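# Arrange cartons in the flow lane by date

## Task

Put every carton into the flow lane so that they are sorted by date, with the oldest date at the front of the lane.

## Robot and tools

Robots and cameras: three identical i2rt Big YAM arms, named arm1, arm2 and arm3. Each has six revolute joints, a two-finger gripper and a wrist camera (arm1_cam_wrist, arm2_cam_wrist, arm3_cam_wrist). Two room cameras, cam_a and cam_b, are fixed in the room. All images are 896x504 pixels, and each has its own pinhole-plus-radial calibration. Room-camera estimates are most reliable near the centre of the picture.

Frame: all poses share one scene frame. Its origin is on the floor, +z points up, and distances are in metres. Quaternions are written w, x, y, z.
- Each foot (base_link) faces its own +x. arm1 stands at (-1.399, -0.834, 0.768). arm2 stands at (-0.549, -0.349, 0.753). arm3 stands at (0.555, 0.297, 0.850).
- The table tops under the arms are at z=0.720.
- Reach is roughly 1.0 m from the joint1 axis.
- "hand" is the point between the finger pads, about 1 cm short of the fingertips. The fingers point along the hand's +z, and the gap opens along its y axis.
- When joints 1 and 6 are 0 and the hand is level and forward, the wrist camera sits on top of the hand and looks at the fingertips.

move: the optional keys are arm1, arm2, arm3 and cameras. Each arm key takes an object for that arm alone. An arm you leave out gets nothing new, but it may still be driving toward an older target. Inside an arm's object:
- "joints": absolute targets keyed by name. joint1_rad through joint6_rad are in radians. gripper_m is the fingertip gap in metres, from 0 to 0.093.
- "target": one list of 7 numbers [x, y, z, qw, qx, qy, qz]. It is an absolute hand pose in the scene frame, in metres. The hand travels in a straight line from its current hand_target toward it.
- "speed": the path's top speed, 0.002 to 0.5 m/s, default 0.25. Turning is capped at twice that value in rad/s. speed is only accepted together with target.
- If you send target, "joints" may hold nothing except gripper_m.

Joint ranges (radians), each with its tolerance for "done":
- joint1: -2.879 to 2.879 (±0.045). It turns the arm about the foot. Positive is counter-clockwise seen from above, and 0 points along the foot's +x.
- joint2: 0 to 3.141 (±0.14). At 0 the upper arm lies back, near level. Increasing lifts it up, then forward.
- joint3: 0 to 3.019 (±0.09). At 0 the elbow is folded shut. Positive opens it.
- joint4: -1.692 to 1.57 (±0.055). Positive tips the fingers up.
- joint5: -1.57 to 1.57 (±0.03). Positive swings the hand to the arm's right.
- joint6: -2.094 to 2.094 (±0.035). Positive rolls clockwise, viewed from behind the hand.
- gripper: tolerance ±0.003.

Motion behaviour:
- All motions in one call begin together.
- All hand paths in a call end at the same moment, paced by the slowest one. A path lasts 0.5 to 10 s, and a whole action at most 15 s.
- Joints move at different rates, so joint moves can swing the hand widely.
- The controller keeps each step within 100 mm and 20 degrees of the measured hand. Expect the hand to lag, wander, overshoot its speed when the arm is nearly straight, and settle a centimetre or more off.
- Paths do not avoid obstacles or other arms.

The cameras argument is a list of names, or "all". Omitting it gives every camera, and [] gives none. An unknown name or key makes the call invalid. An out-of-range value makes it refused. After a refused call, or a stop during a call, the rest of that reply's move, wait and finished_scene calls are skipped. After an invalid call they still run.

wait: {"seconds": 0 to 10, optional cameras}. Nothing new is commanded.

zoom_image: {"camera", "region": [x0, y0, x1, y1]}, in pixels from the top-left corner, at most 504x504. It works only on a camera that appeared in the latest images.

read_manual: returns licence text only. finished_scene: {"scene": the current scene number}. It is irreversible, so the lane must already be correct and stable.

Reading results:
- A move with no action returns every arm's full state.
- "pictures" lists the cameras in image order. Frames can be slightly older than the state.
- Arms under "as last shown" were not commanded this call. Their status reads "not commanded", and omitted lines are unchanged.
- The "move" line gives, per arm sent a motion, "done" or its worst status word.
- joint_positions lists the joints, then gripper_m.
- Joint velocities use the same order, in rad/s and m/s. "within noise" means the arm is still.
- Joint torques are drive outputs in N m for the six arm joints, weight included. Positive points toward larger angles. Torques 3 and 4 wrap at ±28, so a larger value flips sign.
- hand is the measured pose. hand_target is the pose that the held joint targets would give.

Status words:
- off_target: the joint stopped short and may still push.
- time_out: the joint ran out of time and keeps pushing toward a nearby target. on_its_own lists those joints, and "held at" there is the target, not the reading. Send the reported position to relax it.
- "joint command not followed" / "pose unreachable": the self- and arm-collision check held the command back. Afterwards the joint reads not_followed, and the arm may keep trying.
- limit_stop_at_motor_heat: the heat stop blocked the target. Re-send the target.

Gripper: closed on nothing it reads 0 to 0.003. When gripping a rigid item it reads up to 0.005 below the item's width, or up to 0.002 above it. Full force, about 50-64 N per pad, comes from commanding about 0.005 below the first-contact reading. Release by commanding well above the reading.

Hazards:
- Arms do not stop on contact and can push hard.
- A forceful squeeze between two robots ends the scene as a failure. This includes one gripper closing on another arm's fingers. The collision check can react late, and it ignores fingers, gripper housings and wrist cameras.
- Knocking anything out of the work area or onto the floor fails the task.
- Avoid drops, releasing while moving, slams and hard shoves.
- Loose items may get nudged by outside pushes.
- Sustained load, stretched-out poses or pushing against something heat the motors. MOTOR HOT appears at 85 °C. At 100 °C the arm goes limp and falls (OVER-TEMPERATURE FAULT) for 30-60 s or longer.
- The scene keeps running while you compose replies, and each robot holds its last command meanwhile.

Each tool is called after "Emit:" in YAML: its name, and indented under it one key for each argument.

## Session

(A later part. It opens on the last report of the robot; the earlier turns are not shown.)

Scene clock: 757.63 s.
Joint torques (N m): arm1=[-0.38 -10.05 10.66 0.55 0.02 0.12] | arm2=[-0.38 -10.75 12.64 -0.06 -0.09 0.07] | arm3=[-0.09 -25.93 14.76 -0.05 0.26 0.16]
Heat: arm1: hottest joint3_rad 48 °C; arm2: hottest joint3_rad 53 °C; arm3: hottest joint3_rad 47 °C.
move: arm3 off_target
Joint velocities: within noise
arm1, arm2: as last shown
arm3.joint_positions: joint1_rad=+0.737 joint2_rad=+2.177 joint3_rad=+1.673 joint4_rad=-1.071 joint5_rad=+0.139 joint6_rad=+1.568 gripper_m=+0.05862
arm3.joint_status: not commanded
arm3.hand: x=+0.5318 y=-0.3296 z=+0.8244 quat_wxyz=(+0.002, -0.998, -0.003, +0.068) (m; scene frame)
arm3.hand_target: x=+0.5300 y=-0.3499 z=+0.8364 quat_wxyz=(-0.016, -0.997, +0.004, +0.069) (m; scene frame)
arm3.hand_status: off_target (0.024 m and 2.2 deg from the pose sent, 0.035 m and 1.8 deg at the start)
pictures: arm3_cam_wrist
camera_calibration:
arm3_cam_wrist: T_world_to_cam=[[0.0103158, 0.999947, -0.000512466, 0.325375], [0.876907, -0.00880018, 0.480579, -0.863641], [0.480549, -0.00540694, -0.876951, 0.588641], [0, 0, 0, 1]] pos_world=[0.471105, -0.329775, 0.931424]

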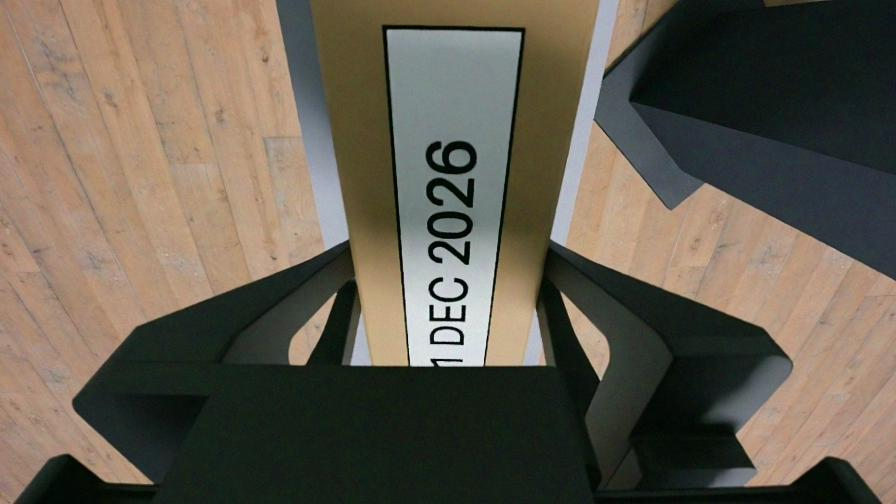

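Emit:
move:
  arm3: {"target": [0.53, -0.350, 0.815, 0.016, 0.9975, -0.004, -0.069], "speed": 0.06}
  cameras: ["arm3_cam_wrist"]

Emit:
move:
  arm3: {"target": [0.53, -0.350, 0.802, 0.016, 0.9975, -0.004, -0.069], "speed": 0.06}
  cameras: ["arm3_cam_wrist", "cam_b"]

Emit:
zoom_image:
  camera: "cam_b"
  region: [480, 180, 540, 240]

Scene clock: 765.57 s.
Joint torques (N m): arm1=[-0.44 -10.11 10.66 0.54 0.02 0.12] | arm2=[-0.38 -10.75 12.67 -0.06 -0.08 0.07] | arm3=[-0.09 -26.17 13.09 0.65 0.38 0.15]
Heat: arm1: hottest joint3_rad 48 °C; arm2: hottest joint3_rad 53 °C; arm3: hottest joint3_rad 48 °C.
move: arm3 off_target
Joint velocities: within noise
arm1.joint_positions: joint1_rad=+0.514 joint2_rad=+1.206 joint3_rad=+1.582 joint4_rad=-1.491 joint5_rad=+0.007 joint6_rad=-0.008 gripper_m=+0.08998
arm1.joint_status: not commanded
arm1.hand: x=-1.3876 y=-1.2497 z=+1.1931 quat_wxyz=(-0.158, -0.676, -0.703, +0.157) (m; scene frame)
arm1.hand_target: x=-1.3933 y=-1.2475 z=+1.2030 quat_wxyz=(-0.163, -0.682, -0.694, +0.163) (m; scene frame)
arm1.hand_status: not commanded
arm2: as last shown
arm3.joint_positions: joint1_rad=+0.737 joint2_rad=+2.201 joint3_rad=+1.674 joint4_rad=-1.049 joint5_rad=+0.136 joint6_rad=+1.569 gripper_m=+0.05861
arm3.joint_status: not commanded
arm3.hand: x=+0.5323 y=-0.3313 z=+0.8098 quat_wxyz=(+0.003, -0.998, -0.002, +0.067) (m; scene frame)
arm3.hand_target: x=+0.5300 y=-0.3492 z=+0.8153 quat_wxyz=(-0.016, -0.997, +0.004, +0.069) (m; scene frame)
arm3.hand_status: off_target (0.020 m and 2.3 deg from the pose sent, 0.023 m and 2.2 deg at the start)
pictures: arm3_cam_wrist
camera_calibration:
arm3_cam_wrist: T_world_to_cam=[[0.0106782, 0.999943, 0.000957181, 0.325747], [0.875634, -0.00981295, 0.482876, -0.858563], [0.482857, -0.0043181, -0.875688, 0.573676], [0, 0, 0, 1]] pos_world=[0.471305, -0.331676, 0.916629]

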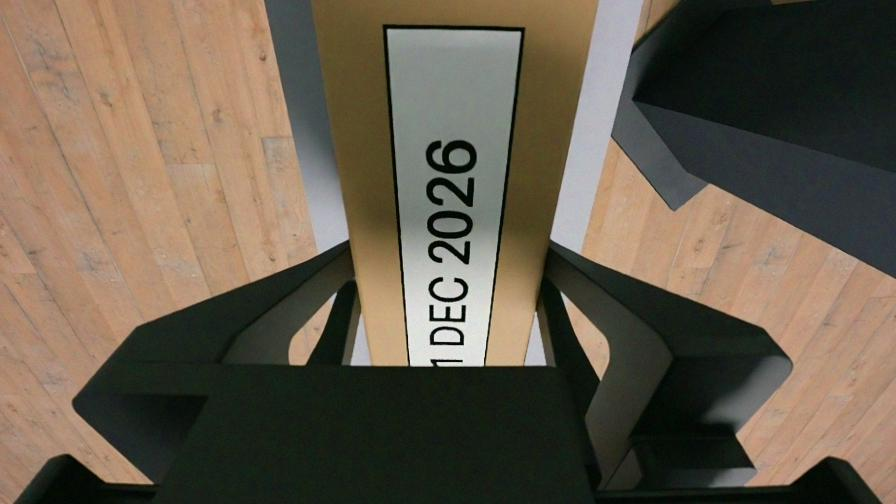

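Scene clock: 766.53 s.
Joint torques (N m): arm1=[-0.38 -9.99 10.65 0.54 0.02 0.12] | arm2=[-0.44 -10.75 12.64 -0.06 -0.09 0.07] | arm3=[-0.15 -24.64 12.53 0.83 0.38 0.16]
Heat: arm1: hottest joint3_rad 48 °C; arm2: hottest joint3_rad 53 °C; arm3: hottest joint3_rad 48 °C.
move: arm3 off_target
Joint velocities: within noise
arm1, arm2: as last shown
arm3.joint_positions: joint1_rad=+0.737 joint2_rad=+2.203 joint3_rad=+1.674 joint4_rad=-1.029 joint5_rad=+0.135 joint6_rad=+1.569 gripper_m=+0.05861
arm3.joint_status: not commanded
arm3.hand: x=+0.5325 y=-0.3357 z=+0.8086 quat_wxyz=(-0.006, -0.998, -0.002, +0.067) (m; scene frame)
arm3.hand_target: x=+0.5300 y=-0.3493 z=+0.8023 quat_wxyz=(-0.016, -0.997, +0.004, +0.069) (m; scene frame)
arm3.hand_status: off_target (0.016 m and 1.3 deg from the pose sent, 0.020 m and 2.3 deg at the start)
pictures: arm3_cam_wrist, cam_b
camera_calibration:
arm3_cam_wrist: T_world_to_cam=[[0.0107076, 0.999805, -0.0166153, 0.344274], [0.875253, -0.0013359, 0.483664, -0.855713], [0.483548, -0.0197215, -0.875096, 0.56659], [0, 0, 0, 1]] pos_world=[0.471305, -0.334175, 0.915419]

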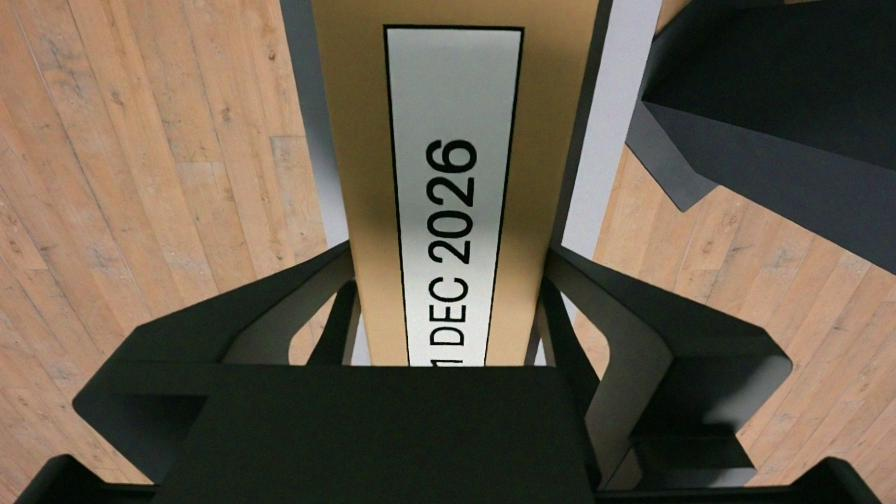

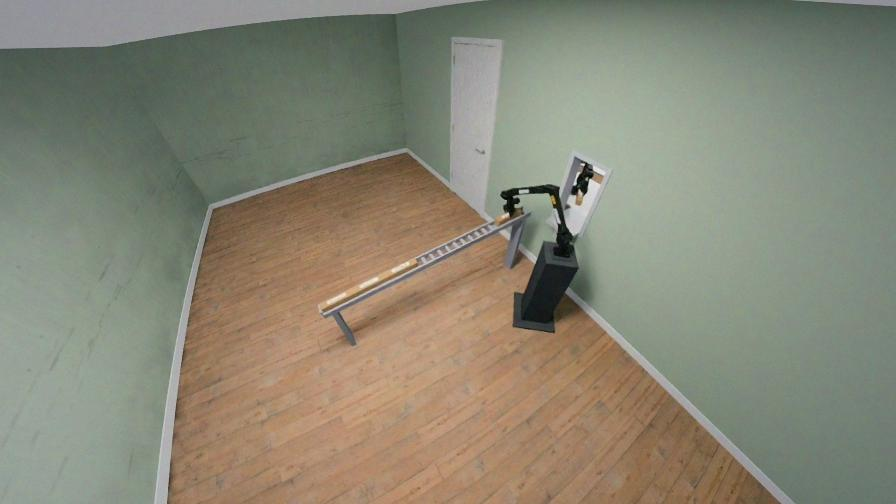

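Scaled by 8.400 from the camera's 896x504 image, which has a finer 1280x720 frame.

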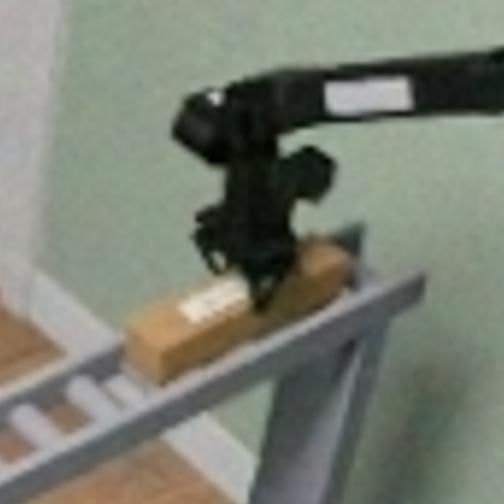

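Emit:
move:
  arm3: {"target": [0.53, -0.343, 0.789, 0.012, 0.9975, -0.004, -0.069], "speed": 0.06}
  cameras: ["arm3_cam_wrist"]

Emit:
move:
  arm3: {"target": [0.53, -0.343, 0.780, 0.012, 0.9975, -0.004, -0.069], "speed": 0.06}
  cameras: ["arm3_cam_wrist", "cam_b"]

Emit:
zoom_image:
  camera: "cam_b"
  region: [480, 180, 540, 240]

Scene clock: 771.23 s.
Joint torques (N m): arm1=[-0.44 -10.05 10.66 0.54 0.03 0.12] | arm2=[-0.38 -10.7 12.67 -0.05 -0.09 0.07] | arm3=[-0.21 -24.23 10.09 1.01 0.42 0.13]
Heat: arm1: hottest joint3_rad 48 °C; arm2: hottest joint3_rad 53 °C; arm3: hottest joint3_rad 48 °C.
move: arm3 off_target
Joint velocities: within noise
arm1: as last shown
arm2.joint_positions: joint1_rad=-2.017 joint2_rad=+1.441 joint3_rad=+1.110 joint4_rad=-1.238 joint5_rad=+0.006 joint6_rad=-0.009 gripper_m=+0.06074
arm2.joint_status: not commanded
arm2.hand: x=-0.2142 y=-0.1265 z=+0.8988 quat_wxyz=(-0.005, +0.293, -0.956, +0.009) (m; scene frame)
arm2.hand_target: x=-0.2036 y=-0.1205 z=+0.9156 quat_wxyz=(-0.023, +0.287, -0.958, +0.003) (m; scene frame)
arm2.hand_status: not commanded
arm3.joint_positions: joint1_rad=+0.737 joint2_rad=+2.205 joint3_rad=+1.674 joint4_rad=-1.007 joint5_rad=+0.134 joint6_rad=+1.569 gripper_m=+0.05861
arm3.joint_status: not commanded
arm3.hand: x=+0.5327 y=-0.3408 z=+0.8073 quat_wxyz=(-0.016, -0.998, -0.001, +0.066) (m; scene frame)
arm3.hand_target: x=+0.5300 y=-0.3422 z=+0.7892 quat_wxyz=(-0.012, -0.998, +0.004, +0.069) (m; scene frame)
arm3.hand_status: off_target (0.019 m and 0.8 deg from the pose sent, 0.021 m and 1.0 deg at the start)
pictures: arm3_cam_wrist
camera_calibration:
arm3_cam_wrist: T_world_to_cam=[[0.010799, 0.999281, -0.0363305, 0.364945], [0.874637, 0.00817035, 0.484709, -0.852534], [0.484657, -0.0370104, -0.873921, 0.557739], [0, 0, 0, 1]] pos_world=[0.471405, -0.337075, 0.913909]

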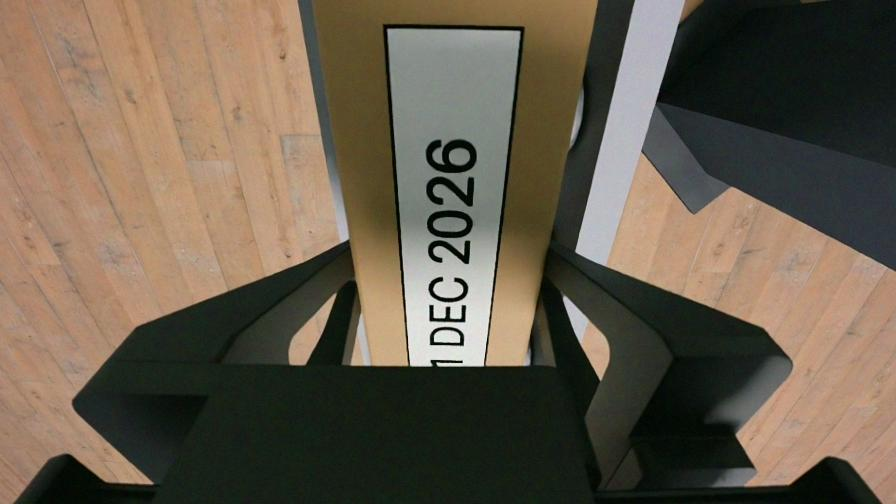

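Scene clock: 772.20 s.
Joint torques (N m): arm1=[-0.38 -9.99 10.66 0.54 0.02 0.12] | arm2=[-0.38 -10.75 12.66 -0.06 -0.09 0.07] | arm3=[-0.26 -23.59 9.55 1.39 0.51 0.2]
Heat: arm1: hottest joint3_rad 48 °C; arm2: hottest joint3_rad 53 °C; arm3: hottest joint3_rad 48 °C.
move: arm3 off_target
Joint velocities: within noise
arm1, arm2: as last shown
arm3.joint_positions: joint1_rad=+0.737 joint2_rad=+2.208 joint3_rad=+1.674 joint4_rad=-1.001 joint5_rad=+0.132 joint6_rad=+1.563 gripper_m=+0.05861
arm3.joint_status: not commanded
arm3.hand: x=+0.5331 y=-0.3418 z=+0.8059 quat_wxyz=(-0.018, -0.998, -0.004, +0.065) (m; scene frame)
arm3.hand_target: x=+0.5301 y=-0.3418 z=+0.7807 quat_wxyz=(-0.012, -0.998, +0.004, +0.069) (m; scene frame)
arm3.hand_status: off_target (0.026 m and 1.2 deg from the pose sent, 0.028 m and 0.8 deg at the start)
pictures: arm3_cam_wrist, cam_b
camera_calibration:
arm3_cam_wrist: T_world_to_cam=[[0.0050748, 0.999226, -0.0390036, 0.371095], [0.873395, 0.0145657, 0.486795, -0.851077], [0.486986, -0.0365359, -0.872645, 0.554105], [0, 0, 0, 1]] pos_world=[0.471602, -0.338166, 0.912311]

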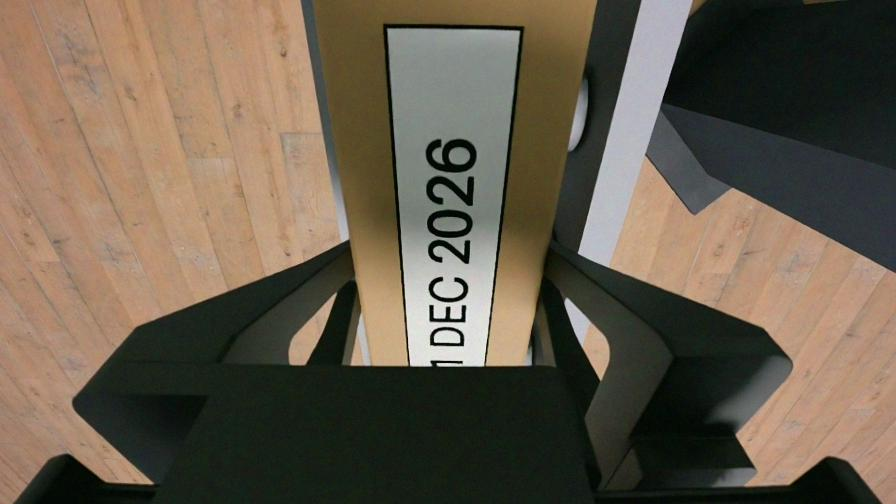

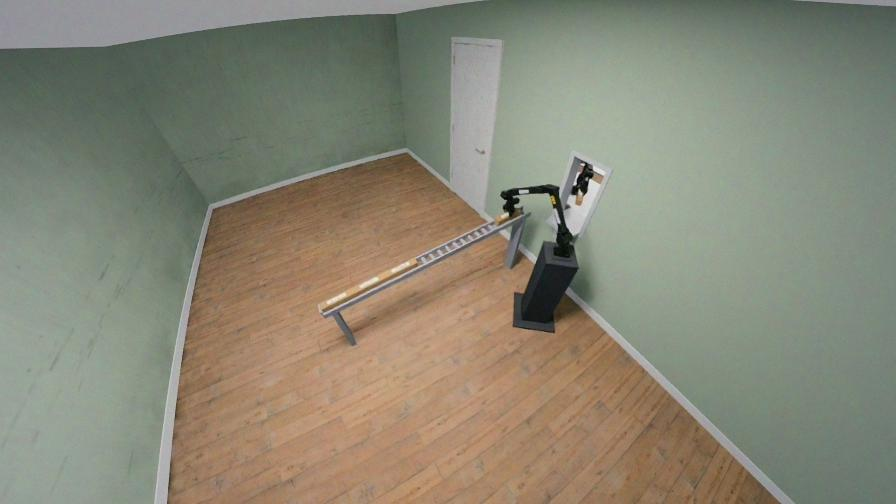

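Scaled by 8.400 from the camera's 896x504 image, which has a finer 1280x720 frame.

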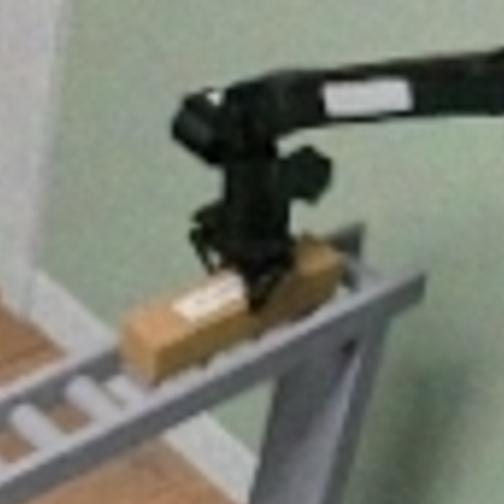

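Emit:
move:
  arm3: {"target": [0.53, -0.318, 0.795, 0.0, 0.9976, 0.0, -0.069], "speed": 0.06}
  cameras: ["arm3_cam_wrist"]

Scene clock: 779.73 s.
Joint torques (N m): arm1=[-0.38 -10.05 10.67 0.55 0.02 0.12] | arm2=[-0.38 -10.7 12.64 -0.06 -0.08 0.07] | arm3=[0.15 -26.4 7.32 0.25 0.55 -0.03]
Heat: arm1: hottest joint3_rad 48 °C; arm2: hottest joint3_rad 53 °C; arm3: hottest joint3_rad 47 °C.
move: arm3 off_target
Joint velocities: within noise
arm1, arm2: as last shown
arm3.joint_positions: joint1_rad=+0.737 joint2_rad=+2.184 joint3_rad=+1.626 joint4_rad=-0.985 joint5_rad=+0.130 joint6_rad=+1.580 gripper_m=+0.05861
arm3.joint_status: not commanded
arm3.hand: x=+0.5333 y=-0.3285 z=+0.8041 quat_wxyz=(-0.014, -0.998, +0.004, +0.064) (m; scene frame)
arm3.hand_target: x=+0.5300 y=-0.3181 z=+0.7952 quat_wxyz=(+0.000, -0.998, +0.000, +0.069) (m; scene frame)
arm3.hand_status: off_target (0.014 m and 1.7 deg from the pose sent, 0.026 m and 2.1 deg at the start)
pictures: arm3_cam_wrist
camera_calibration:
arm3_cam_wrist: T_world_to_cam=[[0.0221721, 0.999227, -0.0324472, 0.343426], [0.872674, -0.00350808, 0.488291, -0.857387], [0.4878, -0.0391423, -0.872077, 0.551235], [0, 0, 0, 1]] pos_world=[0.471712, -0.324592, 0.910517]

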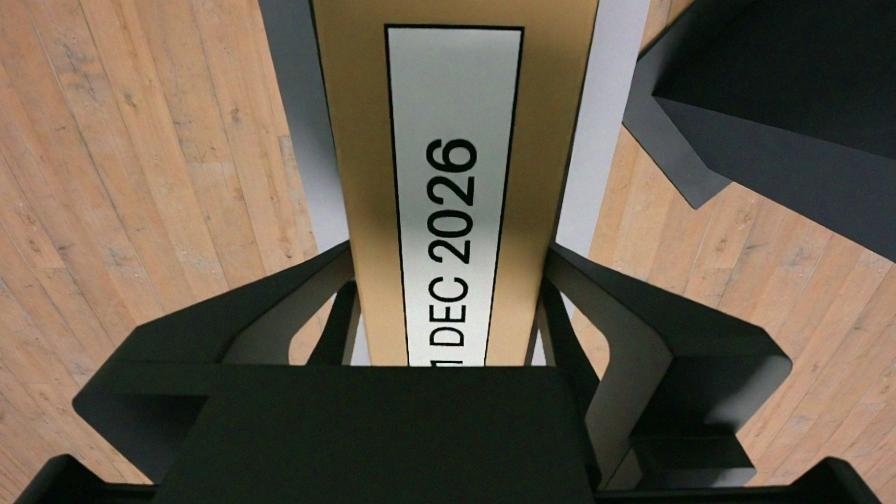

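Emit:
move:
  arm3: {"target": [0.53, -0.320, 0.780, 0.010, 0.9976, 0.0, -0.069], "speed": 0.06}
  cameras: ["arm3_cam_wrist"]

Emit:
move:
  arm3: {"target": [0.53, -0.320, 0.765, 0.010, 0.9976, 0.0, -0.069], "speed": 0.06}
  cameras: ["arm3_cam_wrist", "cam_b"]

Emit:
zoom_image:
  camera: "cam_b"
  region: [480, 180, 540, 240]

Scene clock: 784.53 s.
Joint torques (N m): arm1=[-0.38 -10.05 10.63 0.54 0.02 0.12] | arm2=[-0.5 -10.75 12.67 -0.06 -0.08 0.07] | arm3=[-0.09 -24.35 7.36 1.05 0.58 -0.06]
Heat: arm1: hottest joint3_rad 48 °C; arm2: hottest joint3_rad 53 °C; arm3: hottest joint3_rad 47 °C.
move: arm3 off_target
Joint velocities: within noise
arm1, arm2: as last shown
arm3.joint_positions: joint1_rad=+0.737 joint2_rad=+2.175 joint3_rad=+1.606 joint4_rad=-0.954 joint5_rad=+0.130 joint6_rad=+1.580 gripper_m=+0.05861
arm3.joint_status: not commanded
arm3.hand: x=+0.5333 y=-0.3288 z=+0.8035 quat_wxyz=(-0.024, -0.998, +0.005, +0.064) (m; scene frame)
arm3.hand_target: x=+0.5300 y=-0.3194 z=+0.7807 quat_wxyz=(-0.010, -0.998, +0.000, +0.069) (m; scene frame)
arm3.hand_status: off_target (0.025 m and 1.8 deg from the pose sent, 0.026 m and 0.9 deg at the start)
pictures: arm3_cam_wrist
camera_calibration:
arm3_cam_wrist: T_world_to_cam=[[0.0218302, 0.998337, -0.0533491, 0.360395], [0.872679, 0.00700829, 0.488244, -0.853598], [0.487806, -0.0572151, -0.871075, 0.543941], [0, 0, 0, 1]] pos_world=[0.471712, -0.322692, 0.909805]

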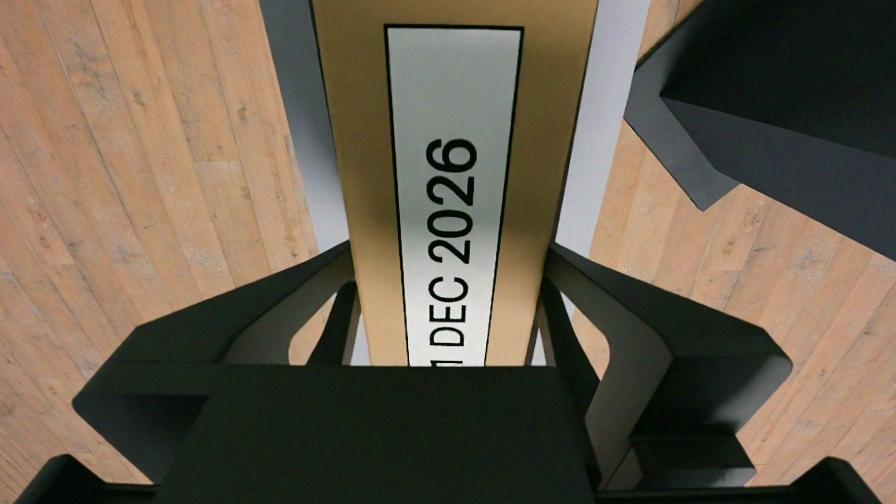

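Scene clock: 785.50 s.
Joint torques (N m): arm1=[-0.44 -10.11 10.65 0.54 0.03 0.12] | arm2=[-0.38 -10.7 12.66 -0.06 -0.09 0.07] | arm3=[-0.21 -22.12 7.38 1.69 0.55 -0.05]
Heat: arm1: hottest joint3_rad 48 °C; arm2: hottest joint3_rad 53 °C; arm3: hottest joint3_rad 46 °C.
move: arm3 off_target
Joint velocities: within noise
arm1, arm2: as last shown
arm3.joint_positions: joint1_rad=+0.737 joint2_rad=+2.172 joint3_rad=+1.598 joint4_rad=-0.943 joint5_rad=+0.130 joint6_rad=+1.580 gripper_m=+0.05861
arm3.joint_status: not commanded
arm3.hand: x=+0.5333 y=-0.3285 z=+0.8028 quat_wxyz=(-0.027, -0.998, +0.005, +0.064) (m; scene frame)
arm3.hand_target: x=+0.5301 y=-0.3181 z=+0.7666 quat_wxyz=(-0.010, -0.998, +0.000, +0.069) (m; scene frame)
arm3.hand_status: off_target (0.039 m and 2.1 deg from the pose sent, 0.040 m and 1.8 deg at the start)
pictures: arm3_cam_wrist, cam_b
camera_calibration:
arm3_cam_wrist: T_world_to_cam=[[0.0218196, 0.997997, -0.0593874, 0.36474], [0.87268, 0.00997089, 0.488191, -0.852125], [0.487805, -0.0624783, -0.870714, 0.541326], [0, 0, 0, 1]] pos_world=[0.471612, -0.321692, 0.909001]

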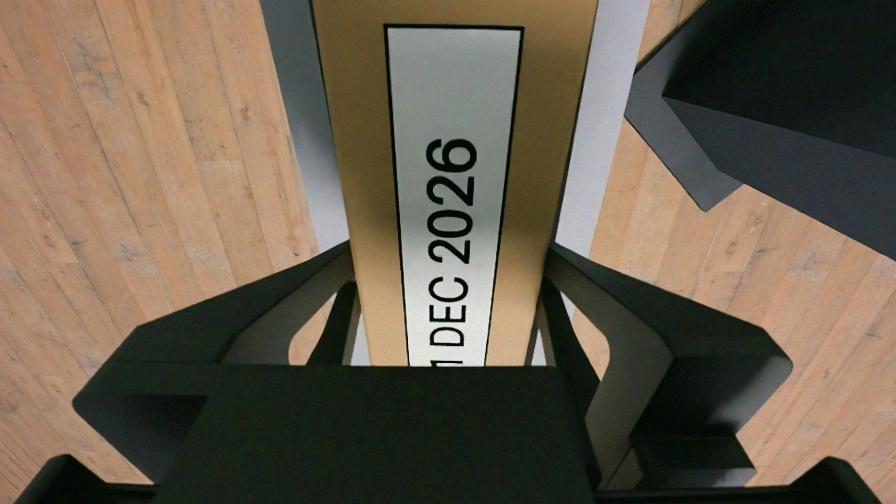

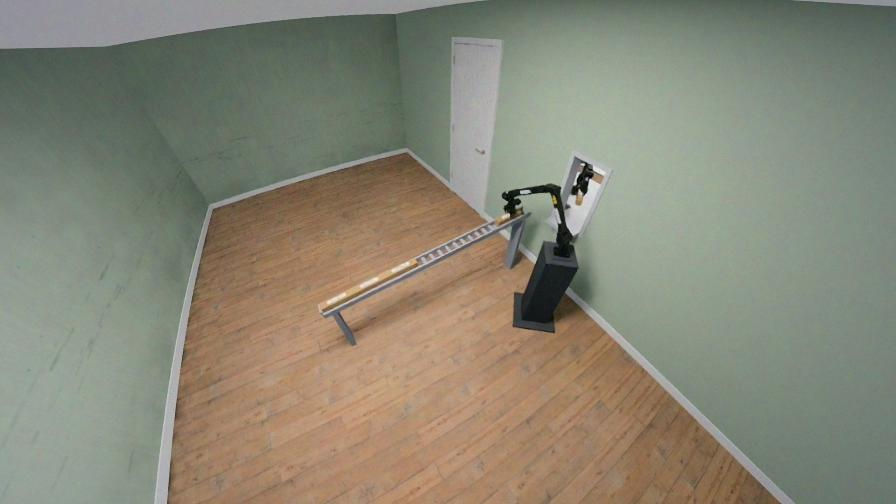

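Scaled by 8.400 from the camera's 896x504 image, which has a finer 1280x720 frame.

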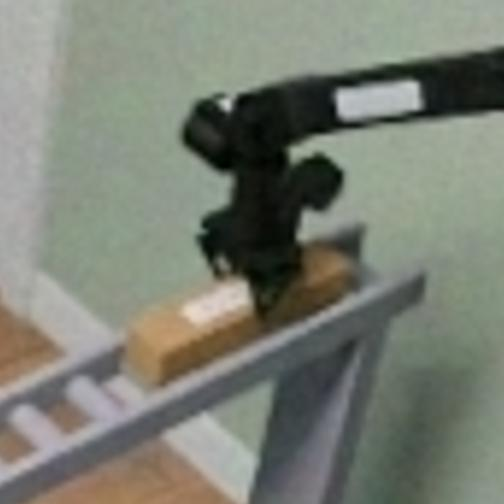

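Emit:
move:
  arm3: {"target": [0.53, -0.322, 0.808, 0.0, 0.9976, 0.0, -0.069], "speed": 0.1}
  cameras: []

Emit:
move:
  arm3: {"joints": {"gripper_m": 0.09}}
  cameras: ["arm3_cam_wrist", "cam_b"]

Emit:
zoom_image:
  camera: "cam_b"
  region: [400, 180, 540, 290]

Scene clock: 795.83 s.
Joint torques (N m): arm1=[-0.44 -10.05 10.66 0.55 0.02 0.11] | arm2=[-0.44 -10.75 12.67 -0.03 -0.09 0.07] | arm3=[0.03 -25.82 11.32 -0.54 0.58 -0.04]
Heat: arm1: hottest joint3_rad 48 °C; arm2: hottest joint3_rad 54 °C; arm3: hottest joint3_rad 45 °C.
move: arm3 done
Joint velocities: within noise
arm1, arm2: as last shown
arm3.joint_positions: joint1_rad=+0.737 joint2_rad=+2.170 joint3_rad=+1.602 joint4_rad=-0.994 joint5_rad=+0.130 joint6_rad=+1.580 gripper_m=+0.05861
arm3.joint_status: not commanded
arm3.hand: x=+0.5333 y=-0.3181 z=+0.8048 quat_wxyz=(-0.004, -0.998, +0.004, +0.064) (m; scene frame)
arm3.hand_target: x=+0.5300 y=-0.3218 z=+0.8080 quat_wxyz=(+0.000, -0.998, +0.000, +0.069) (m; scene frame)
arm3.hand_status: done (0.006 m and 0.9 deg from the pose sent, 0.009 m and 3.2 deg at the start)
pictures: none
No camera images: "cameras" was empty.

Scene clock: 796.47 s.
Joint torques (N m): arm1=[-0.44 -9.99 10.66 0.55 0.02 0.11] | arm2=[-0.44 -10.75 12.64 -0.05 -0.08 0.07] | arm3=[-0.15 -25.93 11.32 -0.06 0.31 -0.04]
Heat: arm1: hottest joint3_rad 48 °C; arm2: hottest joint3_rad 54 °C; arm3: hottest joint3_rad 45 °C.
move: arm3 done
Joint velocities: within noise
arm1.joint_positions: joint1_rad=+0.514 joint2_rad=+1.206 joint3_rad=+1.582 joint4_rad=-1.491 joint5_rad=+0.007 joint6_rad=-0.008 gripper_m=+0.08998
arm1.joint_status: not commanded
arm1.hand: x=-1.3876 y=-1.2497 z=+1.1931 quat_wxyz=(-0.158, -0.676, -0.703, +0.157) (m; scene frame)
arm1.hand_target: x=-1.3933 y=-1.2475 z=+1.2030 quat_wxyz=(-0.163, -0.682, -0.694, +0.163) (m; scene frame)
arm1.hand_status: not commanded
arm2: as last shown
arm3.joint_positions: joint1_rad=+0.737 joint2_rad=+2.170 joint3_rad=+1.602 joint4_rad=-1.009 joint5_rad=+0.137 joint6_rad=+1.578 gripper_m=+0.08984
arm3.joint_status: all done
arm3.hand: x=+0.5321 y=-0.3145 z=+0.8050 quat_wxyz=(+0.003, -0.998, +0.002, +0.068) (m; scene frame)
arm3.hand_target: x=+0.5300 y=-0.3219 z=+0.8080 quat_wxyz=(+0.000, -0.998, +0.000, +0.069) (m; scene frame)
arm3.hand_status: not commanded
pictures: arm3_cam_wrist, cam_b
camera_calibration:
arm3_cam_wrist: T_world_to_cam=[[0.0205599, 0.999788, 0.00112913, 0.303506], [0.87607, -0.0185599, 0.481826, -0.85799], [0.481745, -0.00891712, -0.876266, 0.569197], [0, 0, 0, 1]] pos_world=[0.471211, -0.314291, 0.911827]

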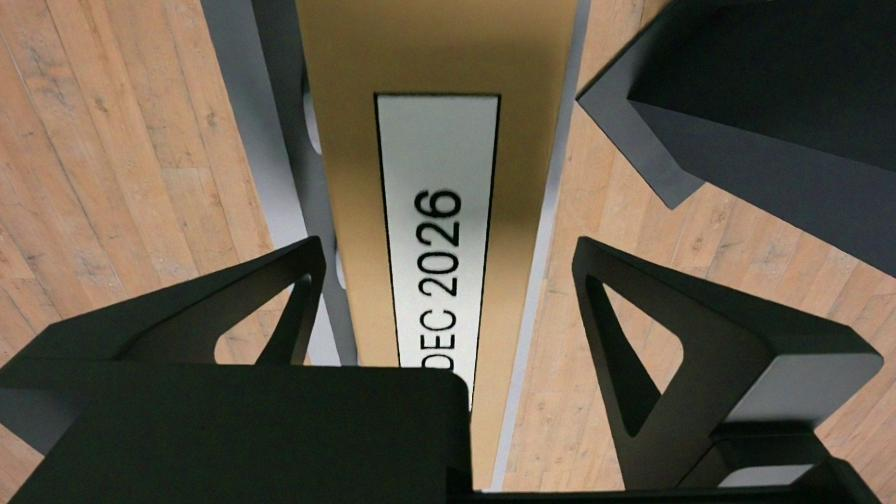

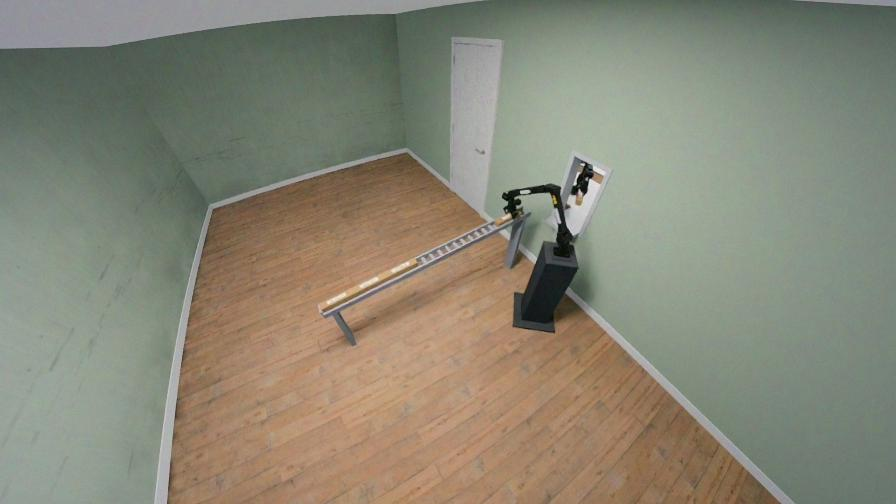

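Scaled by 3.600 from the camera's 896x504 image, which has a finer 1280x720 frame.

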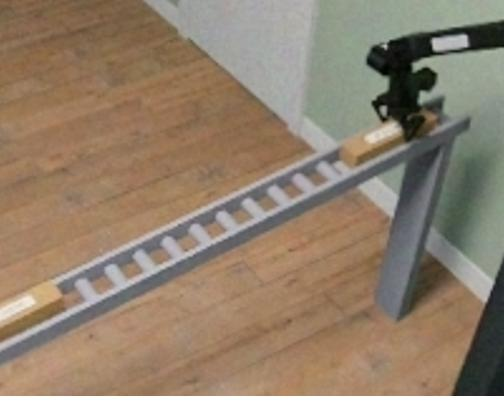

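Emit:
move:
  arm2: {"target": [0.0, 0.012, 0.85, 0, 0, 1, 0], "speed": 0.2}
  arm3: {"target": [0.53, -0.30, 0.90, 0.0, 0.9976, 0.0, -0.069], "speed": 0.2}
  cameras: ["arm3_cam_wrist", "cam_b"]

Emit:
zoom_image:
  camera: "cam_b"
  region: [320, 180, 540, 310]

Scene clock: 802.27 s.
Joint torques (N m): arm1=[-0.38 -9.99 10.67 0.55 0.03 0.12] | arm2=[-0.73 -19.96 15.25 -0.23 0 0.12] | arm3=[-0.26 -25.76 10.84 -0.08 0.31 -0.02]
Heat: arm1: hottest joint3_rad 48 °C; arm2: hottest joint3_rad 55 °C; arm3: hottest joint3_rad 45 °C.
move: arm2 off_target; arm3 done
Joint velocities: within noise
arm1: as last shown
arm2.joint_positions: joint1_rad=-2.019 joint2_rad=+2.120 joint3_rad=+1.866 joint4_rad=-1.368 joint5_rad=-0.015 joint6_rad=+0.565 gripper_m=+0.06075
arm2.joint_status: not commanded
arm2.hand: x=-0.0209 y=+0.0028 z=+0.8305 quat_wxyz=(+0.021, +0.008, -1.000, +0.014) (m; scene frame)
arm2.hand_target: x=-0.0014 y=+0.0110 z=+0.8503 quat_wxyz=(+0.000, +0.000, -1.000, +0.000) (m; scene frame)
arm2.hand_status: off_target (0.030 m and 3.0 deg from the pose sent, 0.260 m and 34.1 deg at the start)
arm3.joint_positions: joint1_rad=+0.737 joint2_rad=+2.022 joint3_rad=+1.602 joint4_rad=-1.161 joint5_rad=+0.138 joint6_rad=+1.578 gripper_m=+0.08993
arm3.joint_status: not commanded
arm3.hand: x=+0.5318 y=-0.2971 z=+0.8917 quat_wxyz=(+0.005, -0.998, +0.002, +0.068) (m; scene frame)
arm3.hand_target: x=+0.5300 y=-0.2999 z=+0.8999 quat_wxyz=(+0.000, -0.998, +0.000, +0.069) (m; scene frame)
arm3.hand_status: done (0.009 m and 0.6 deg from the pose sent, 0.096 m and 0.5 deg at the start)
pictures: arm3_cam_wrist, cam_b
camera_calibration:
arm3_cam_wrist: T_world_to_cam=[[0.0205221, 0.999781, 0.00416176, 0.283305], [0.876265, -0.0199907, 0.481414, -0.899338], [0.481392, -0.00623284, -0.876483, 0.646736], [0, 0, 0, 1]] pos_world=[0.470911, -0.297191, 0.998628]

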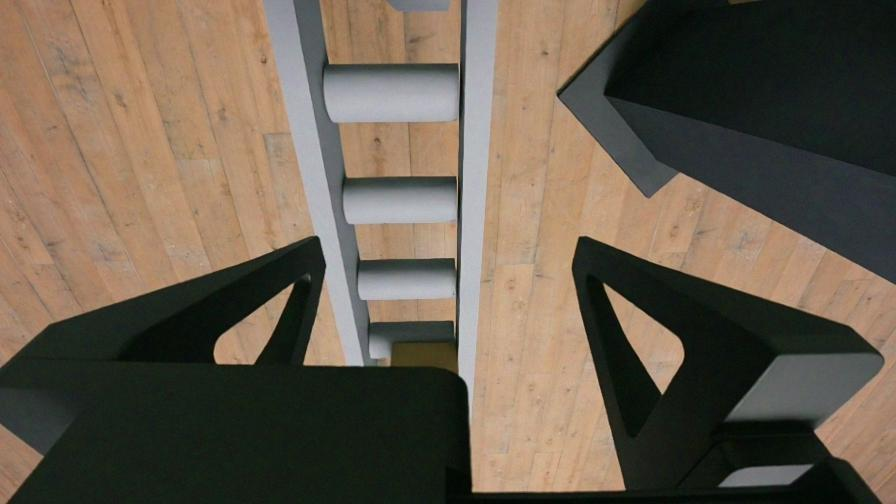

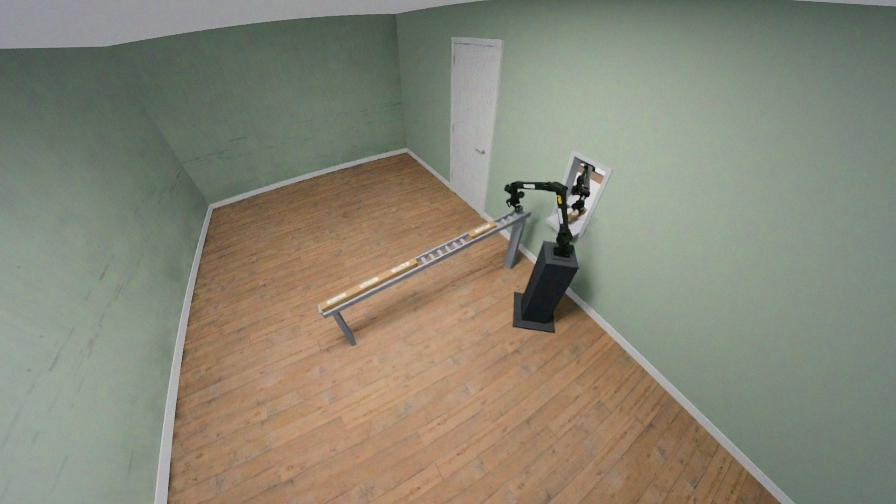

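Scaled by 2.291 from the camera's 896x504 image, which has a finer 1280x720 frame.

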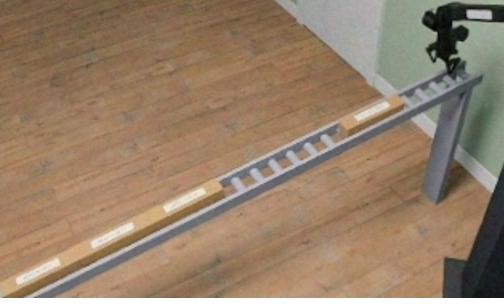

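Emit:
move:
  arm2: {"target": [0.02, 0.02, 0.80, -0.022, -0.008, -0.9996, -0.014], "speed": 0.15}
  arm3: {"joints": {"joint1_rad": 0.1, "joint2_rad": 1.381, "joint3_rad": 1.09, "joint4_rad": -1.253, "joint5_rad": 0, "joint6_rad": 0.94, "gripper_m": 0.093}}
  cameras: []

Emit:
move:
  arm2: {"target": [0.015, 0.02, 0.768, -0.015, -0.006, -0.9998, -0.010], "speed": 0.06}
  cameras: ["cam_a", "cam_b"]

Emit:
zoom_image:
  camera: "cam_a"
  region: [310, 210, 380, 270]

Emit:
zoom_image:
  camera: "cam_b"
  region: [320, 180, 540, 310]

Scene clock: 818.20 s.
Joint torques (N m): arm1=[-0.44 -10.05 10.67 0.54 0.02 0.12] | arm2=[-0.97 -20.54 12.68 0.64 0.11 0.09] | arm3=[-0.79 -13.16 10.25 0.28 0.01 -0.02]
Heat: arm1: hottest joint3_rad 48 °C; arm2: hottest joint3_rad 58 °C; arm3: hottest joint3_rad 45 °C.
move: arm2 off_target; arm3 done
Joint velocities: within noise
arm1: as last shown
arm2.joint_positions: joint1_rad=-2.021 joint2_rad=+2.185 joint3_rad=+1.866 joint4_rad=-1.245 joint5_rad=-0.015 joint6_rad=+0.578 gripper_m=+0.06075
arm2.joint_status: not commanded
arm2.hand: x=+0.0014 y=+0.0155 z=+0.7891 quat_wxyz=(-0.004, +0.002, -1.000, -0.002) (m; scene frame)
arm2.hand_target: x=+0.0192 y=+0.0195 z=+0.8004 quat_wxyz=(-0.022, -0.008, -1.000, -0.014) (m; scene frame)
arm2.hand_status: off_target (0.022 m and 2.8 deg from the pose sent, 0.054 m and 6.1 deg at the start)
arm3.joint_positions: joint1_rad=+0.112 joint2_rad=+1.374 joint3_rad=+1.094 joint4_rad=-1.248 joint5_rad=+0.003 joint6_rad=+0.949 gripper_m=+0.09291
arm3.joint_status: all done
arm3.hand: x=+0.3248 y=-0.0204 z=+1.0135 quat_wxyz=(-0.016, -1.000, +0.000, +0.012) (m; scene frame)
arm3.hand_target: x=+0.3229 y=-0.0161 z=+1.0096 quat_wxyz=(-0.011, -1.000, +0.002, +0.007) (m; scene frame)
arm3.hand_status: not commanded
pictures: none
No camera images: "cameras" was empty.

Scene clock: 819.27 s.
Joint torques (N m): arm1=[-0.38 -10.05 10.67 0.54 0.02 0.12] | arm2=[-0.56 -18.73 10.17 1.63 0.06 0.09] | arm3=[-0.79 -13.1 10.3 0.24 0 -0.03]
Heat: arm1: hottest joint3_rad 48 °C; arm2: hottest joint3_rad 58 °C; arm3: hottest joint3_rad 45 °C.
move: arm2 off_target
Joint velocities: within noise
arm1, arm3: as last shown
arm2.joint_positions: joint1_rad=-2.021 joint2_rad=+2.187 joint3_rad=+1.866 joint4_rad=-1.216 joint5_rad=-0.016 joint6_rad=+0.578 gripper_m=+0.06075
arm2.joint_status: not commanded
arm2.hand: x=+0.0071 y=+0.0195 z=+0.7882 quat_wxyz=(-0.015, +0.002, -1.000, -0.010) (m; scene frame)
arm2.hand_target: x=+0.0142 y=+0.0196 z=+0.7684 quat_wxyz=(-0.015, -0.006, -1.000, -0.010) (m; scene frame)
arm2.hand_status: off_target (0.022 m and 0.9 deg from the pose sent, 0.025 m and 1.8 deg at the start)
arm3.joint_positions: joint1_rad=+0.112 joint2_rad=+1.374 joint3_rad=+1.094 joint4_rad=-1.248 joint5_rad=+0.003 joint6_rad=+0.948 gripper_m=+0.09291
arm3.hand_target: x=+0.3230 y=-0.0161 z=+1.0096 quat_wxyz=(-0.011, -1.000, +0.002, +0.007) (m; scene frame)
pictures: cam_a, cam_b

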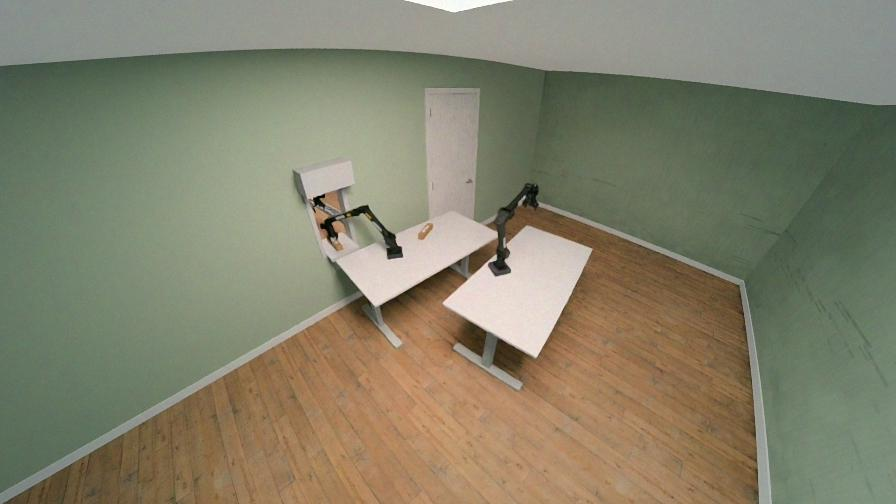

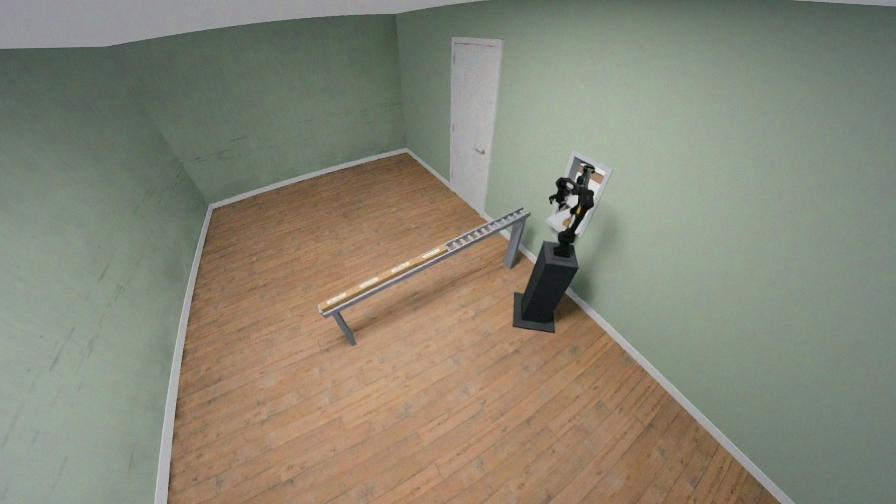

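Scaled by 7.200 from the camera's 896x504 image, which has a finer 1280x720 frame.

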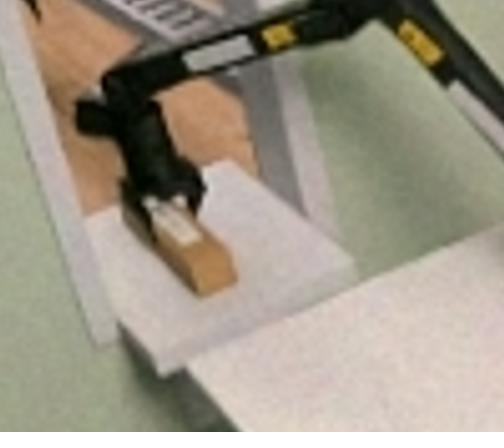

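Scaled by 2.291 from the camera's 896x504 image, which has a finer 1280x720 frame.

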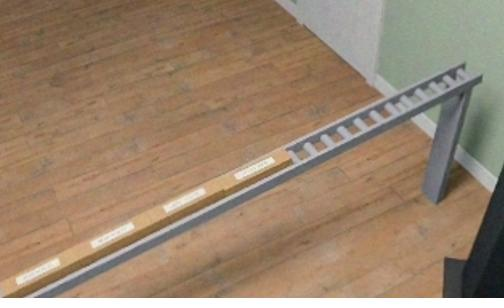

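Emit:
move:
  arm2: {"joints": {"gripper_m": 0.093}}
  cameras: []

Emit:
move:
  arm2: {"target": [0.0, 0.012, 0.88, 0, 0, 1, 0], "speed": 0.3}
  cameras: []

Emit:
move:
  arm2: {"joints": {"joint1_rad": -2.02, "joint2_rad": 1.435, "joint3_rad": 1.15, "joint4_rad": -1.246, "joint6_rad": 0}}
  arm3: {"joints": {"joint1_rad": -0.295, "joint2_rad": 1.381, "joint3_rad": 1.09, "joint4_rad": -1.253, "joint6_rad": 0.54}}
  cameras: []

Emit:
move:
  arm2: {"joints": {"joint1_rad": 2.26, "joint2_rad": 1.6, "joint3_rad": 1.34, "joint4_rad": -1.28, "joint6_rad": 0}}
  arm3: {"target": [-0.015, 0.016, 0.85, 0, 1, 0, 0], "speed": 0.25}
  cameras: ["arm2_cam_wrist", "arm3_cam_wrist"]

Scene clock: 825.93 s.
Joint torques (N m): arm1=[-0.38 -10.05 10.65 0.53 0.02 0.12] | arm2=[-0.62 -19.84 10.15 0.8 0.06 0.09] | arm3=[-0.79 -13.04 10.28 0.25 0.01 -0.03]
Heat: arm1: hottest joint3_rad 49 °C; arm2: hottest joint3_rad 58 °C; arm3: hottest joint3_rad 45 °C.
move: arm2 done
Joint velocities: within noise
arm1, arm3: as last shown
arm2.joint_positions: joint1_rad=-2.021 joint2_rad=+2.196 joint3_rad=+1.866 joint4_rad=-1.198 joint5_rad=-0.016 joint6_rad=+0.578 gripper_m=+0.09290
arm2.joint_status: all done
arm2.hand: x=+0.0101 y=+0.0214 z=+0.7825 quat_wxyz=(-0.018, +0.002, -1.000, -0.013) (m; scene frame)
arm2.hand_target: x=+0.0141 y=+0.0196 z=+0.7683 quat_wxyz=(-0.015, -0.006, -1.000, -0.010) (m; scene frame)
arm2.hand_status: not commanded
pictures: none
No camera images: "cameras" was empty.

Scene clock: 827.23 s.
Joint torques (N m): arm1=[-0.44 -9.99 10.65 0.55 0.02 0.12] | arm2=[-0.62 -18.96 13.63 -0.16 0.08 -0.04] | arm3=[-0.91 -13.22 10.22 0.21 0 -0.03]
Heat: arm1: hottest joint3_rad 49 °C; arm2: hottest joint3_rad 58 °C; arm3: hottest joint3_rad 44 °C.
move: arm2 off_target
Joint velocities: within noise
arm1, arm3: as last shown
arm2.joint_positions: joint1_rad=-2.021 joint2_rad=+2.094 joint3_rad=+1.952 joint4_rad=-1.442 joint5_rad=-0.016 joint6_rad=+0.578 gripper_m=+0.09294
arm2.joint_status: not commanded
arm2.hand: x=-0.0122 y=+0.0085 z=+0.8785 quat_wxyz=(+0.005, +0.002, -1.000, +0.003) (m; scene frame)
arm2.hand_target: x=-0.0005 y=+0.0118 z=+0.8800 quat_wxyz=(+0.000, +0.000, -1.000, +0.000) (m; scene frame)
arm2.hand_status: off_target (0.013 m and 0.7 deg from the pose sent, 0.098 m and 2.6 deg at the start)
pictures: none
No camera images: "cameras" was empty.

Scene clock: 828.87 s.
Joint torques (N m): arm1=[-0.38 -10.05 10.63 0.54 0.02 0.12] | arm2=[-0.09 -10.11 9.18 0.83 0.03 -0.11] | arm3=[-0.38 -13.1 10.29 0.29 0.03 -0.04]
Heat: arm1: hottest joint3_rad 49 °C; arm2: hottest joint3_rad 57 °C; arm3: hottest joint3_rad 44 °C.
move: arm2 done; arm3 done
Joint velocities: within noise
arm1: as last shown
arm2.joint_positions: joint1_rad=-2.021 joint2_rad=+1.432 joint3_rad=+1.158 joint4_rad=-1.256 joint5_rad=-0.016 joint6_rad=+0.011 gripper_m=+0.09295
arm2.joint_status: all done
arm2.hand: x=-0.2051 y=-0.1176 z=+0.9197 quat_wxyz=(-0.020, +0.282, -0.959, -0.007) (m; scene frame)
arm2.hand_target: x=-0.2054 y=-0.1178 z=+0.9155 quat_wxyz=(-0.020, +0.287, -0.958, -0.006) (m; scene frame)
arm2.hand_status: not commanded
arm3.joint_positions: joint1_rad=-0.290 joint2_rad=+1.374 joint3_rad=+1.094 joint4_rad=-1.248 joint5_rad=+0.001 joint6_rad=+0.548 gripper_m=+0.09291
arm3.joint_status: all done
arm3.hand: x=+0.2188 y=+0.0945 z=+1.0133 quat_wxyz=(-0.010, -1.000, +0.001, +0.017) (m; scene frame)
arm3.hand_target: x=+0.2201 y=+0.0971 z=+1.0093 quat_wxyz=(-0.007, -1.000, -0.001, +0.010) (m; scene frame)
arm3.hand_status: not commanded
pictures: none
No camera images: "cameras" was empty.

Scene clock: 831.70 s.
Joint torques (N m): arm1=[-0.44 -9.99 10.65 0.55 0.02 0.12] | arm2=[-0.03 -13.45 10.8 -0.02 0.01 -0.11] | arm3=[-0.67 -24.29 13.82 0.09 0.06 -0.03]
Heat: arm1: hottest joint3_rad 49 °C; arm2: hottest joint3_rad 58 °C; arm3: hottest joint3_rad 44 °C.
move: arm2 done; arm3 off_target
Joint velocities: within noise
arm1: as last shown
arm2.joint_positions: joint1_rad=+2.259 joint2_rad=+1.604 joint3_rad=+1.327 joint4_rad=-1.272 joint5_rad=-0.016 joint6_rad=+0.009 gripper_m=+0.09302
arm2.joint_status: all done
arm2.hand: x=-0.4775 y=-0.8169 z=+0.9159 quat_wxyz=(+0.021, +0.656, +0.755, -0.003) (m; scene frame)
arm2.hand_target: x=-0.4769 y=-0.8190 z=+0.9224 quat_wxyz=(+0.024, +0.652, +0.758, -0.006) (m; scene frame)
arm2.hand_status: not commanded
arm3.joint_positions: joint1_rad=-0.367 joint2_rad=+2.130 joint3_rad=+1.677 joint4_rad=-1.124 joint5_rad=+0.001 joint6_rad=+0.468 gripper_m=+0.09291
arm3.joint_status: not commanded
arm3.hand: x=-0.0008 y=+0.0164 z=+0.8513 quat_wxyz=(+0.002, -1.000, -0.001, -0.003) (m; scene frame)
arm3.hand_target: x=-0.0146 y=+0.0163 z=+0.8501 quat_wxyz=(+0.000, -1.000, +0.000, +0.000) (m; scene frame)
arm3.hand_status: off_target (0.014 m and 0.5 deg from the pose sent, 0.296 m and 2.3 deg at the start)
pictures: arm2_cam_wrist, arm3_cam_wrist
camera_calibration:
arm2_cam_wrist: T_world_to_cam=[[-0.989501, -0.144146, -0.0104946, -0.58254], [-0.127284, 0.834747, 0.53572, 0.138512], [-0.0684618, 0.531431, -0.84433, 1.29766], [0, 0, 0, 1]] pos_world=[-0.469953, -0.889211, 1.01534]
arm3_cam_wrist: T_world_to_cam=[[0.0142072, 0.999898, 0.00136955, -0.0167333], [0.7991, -0.0121774, 0.601075, -0.508982], [0.60103, -0.00744517, -0.799191, 0.803913], [0, 0, 0, 1]] pos_world=[-0.0762113, 0.0165188, 0.948439]

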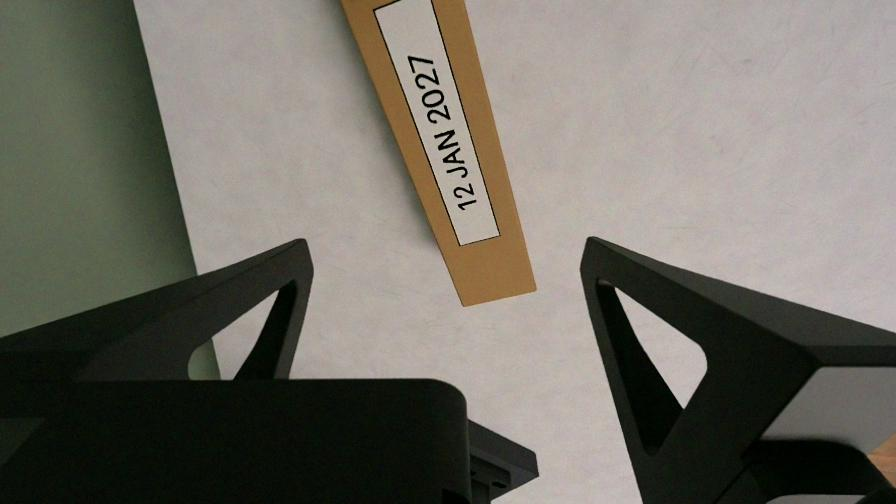

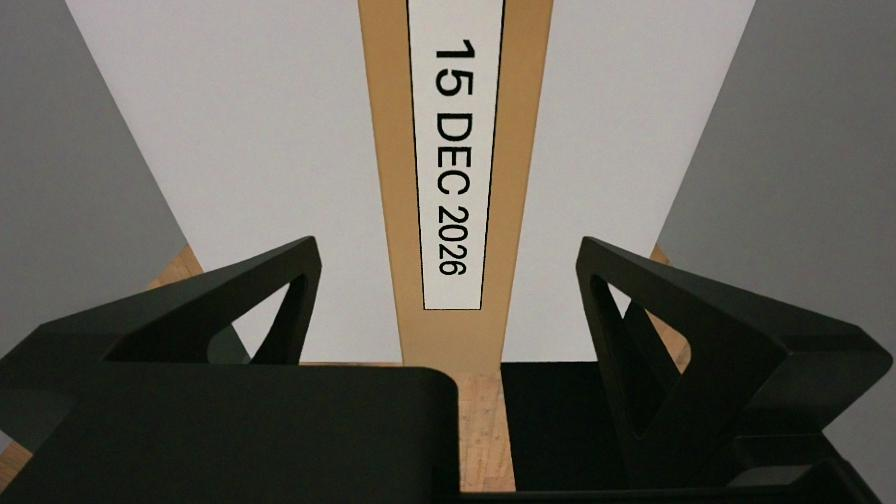

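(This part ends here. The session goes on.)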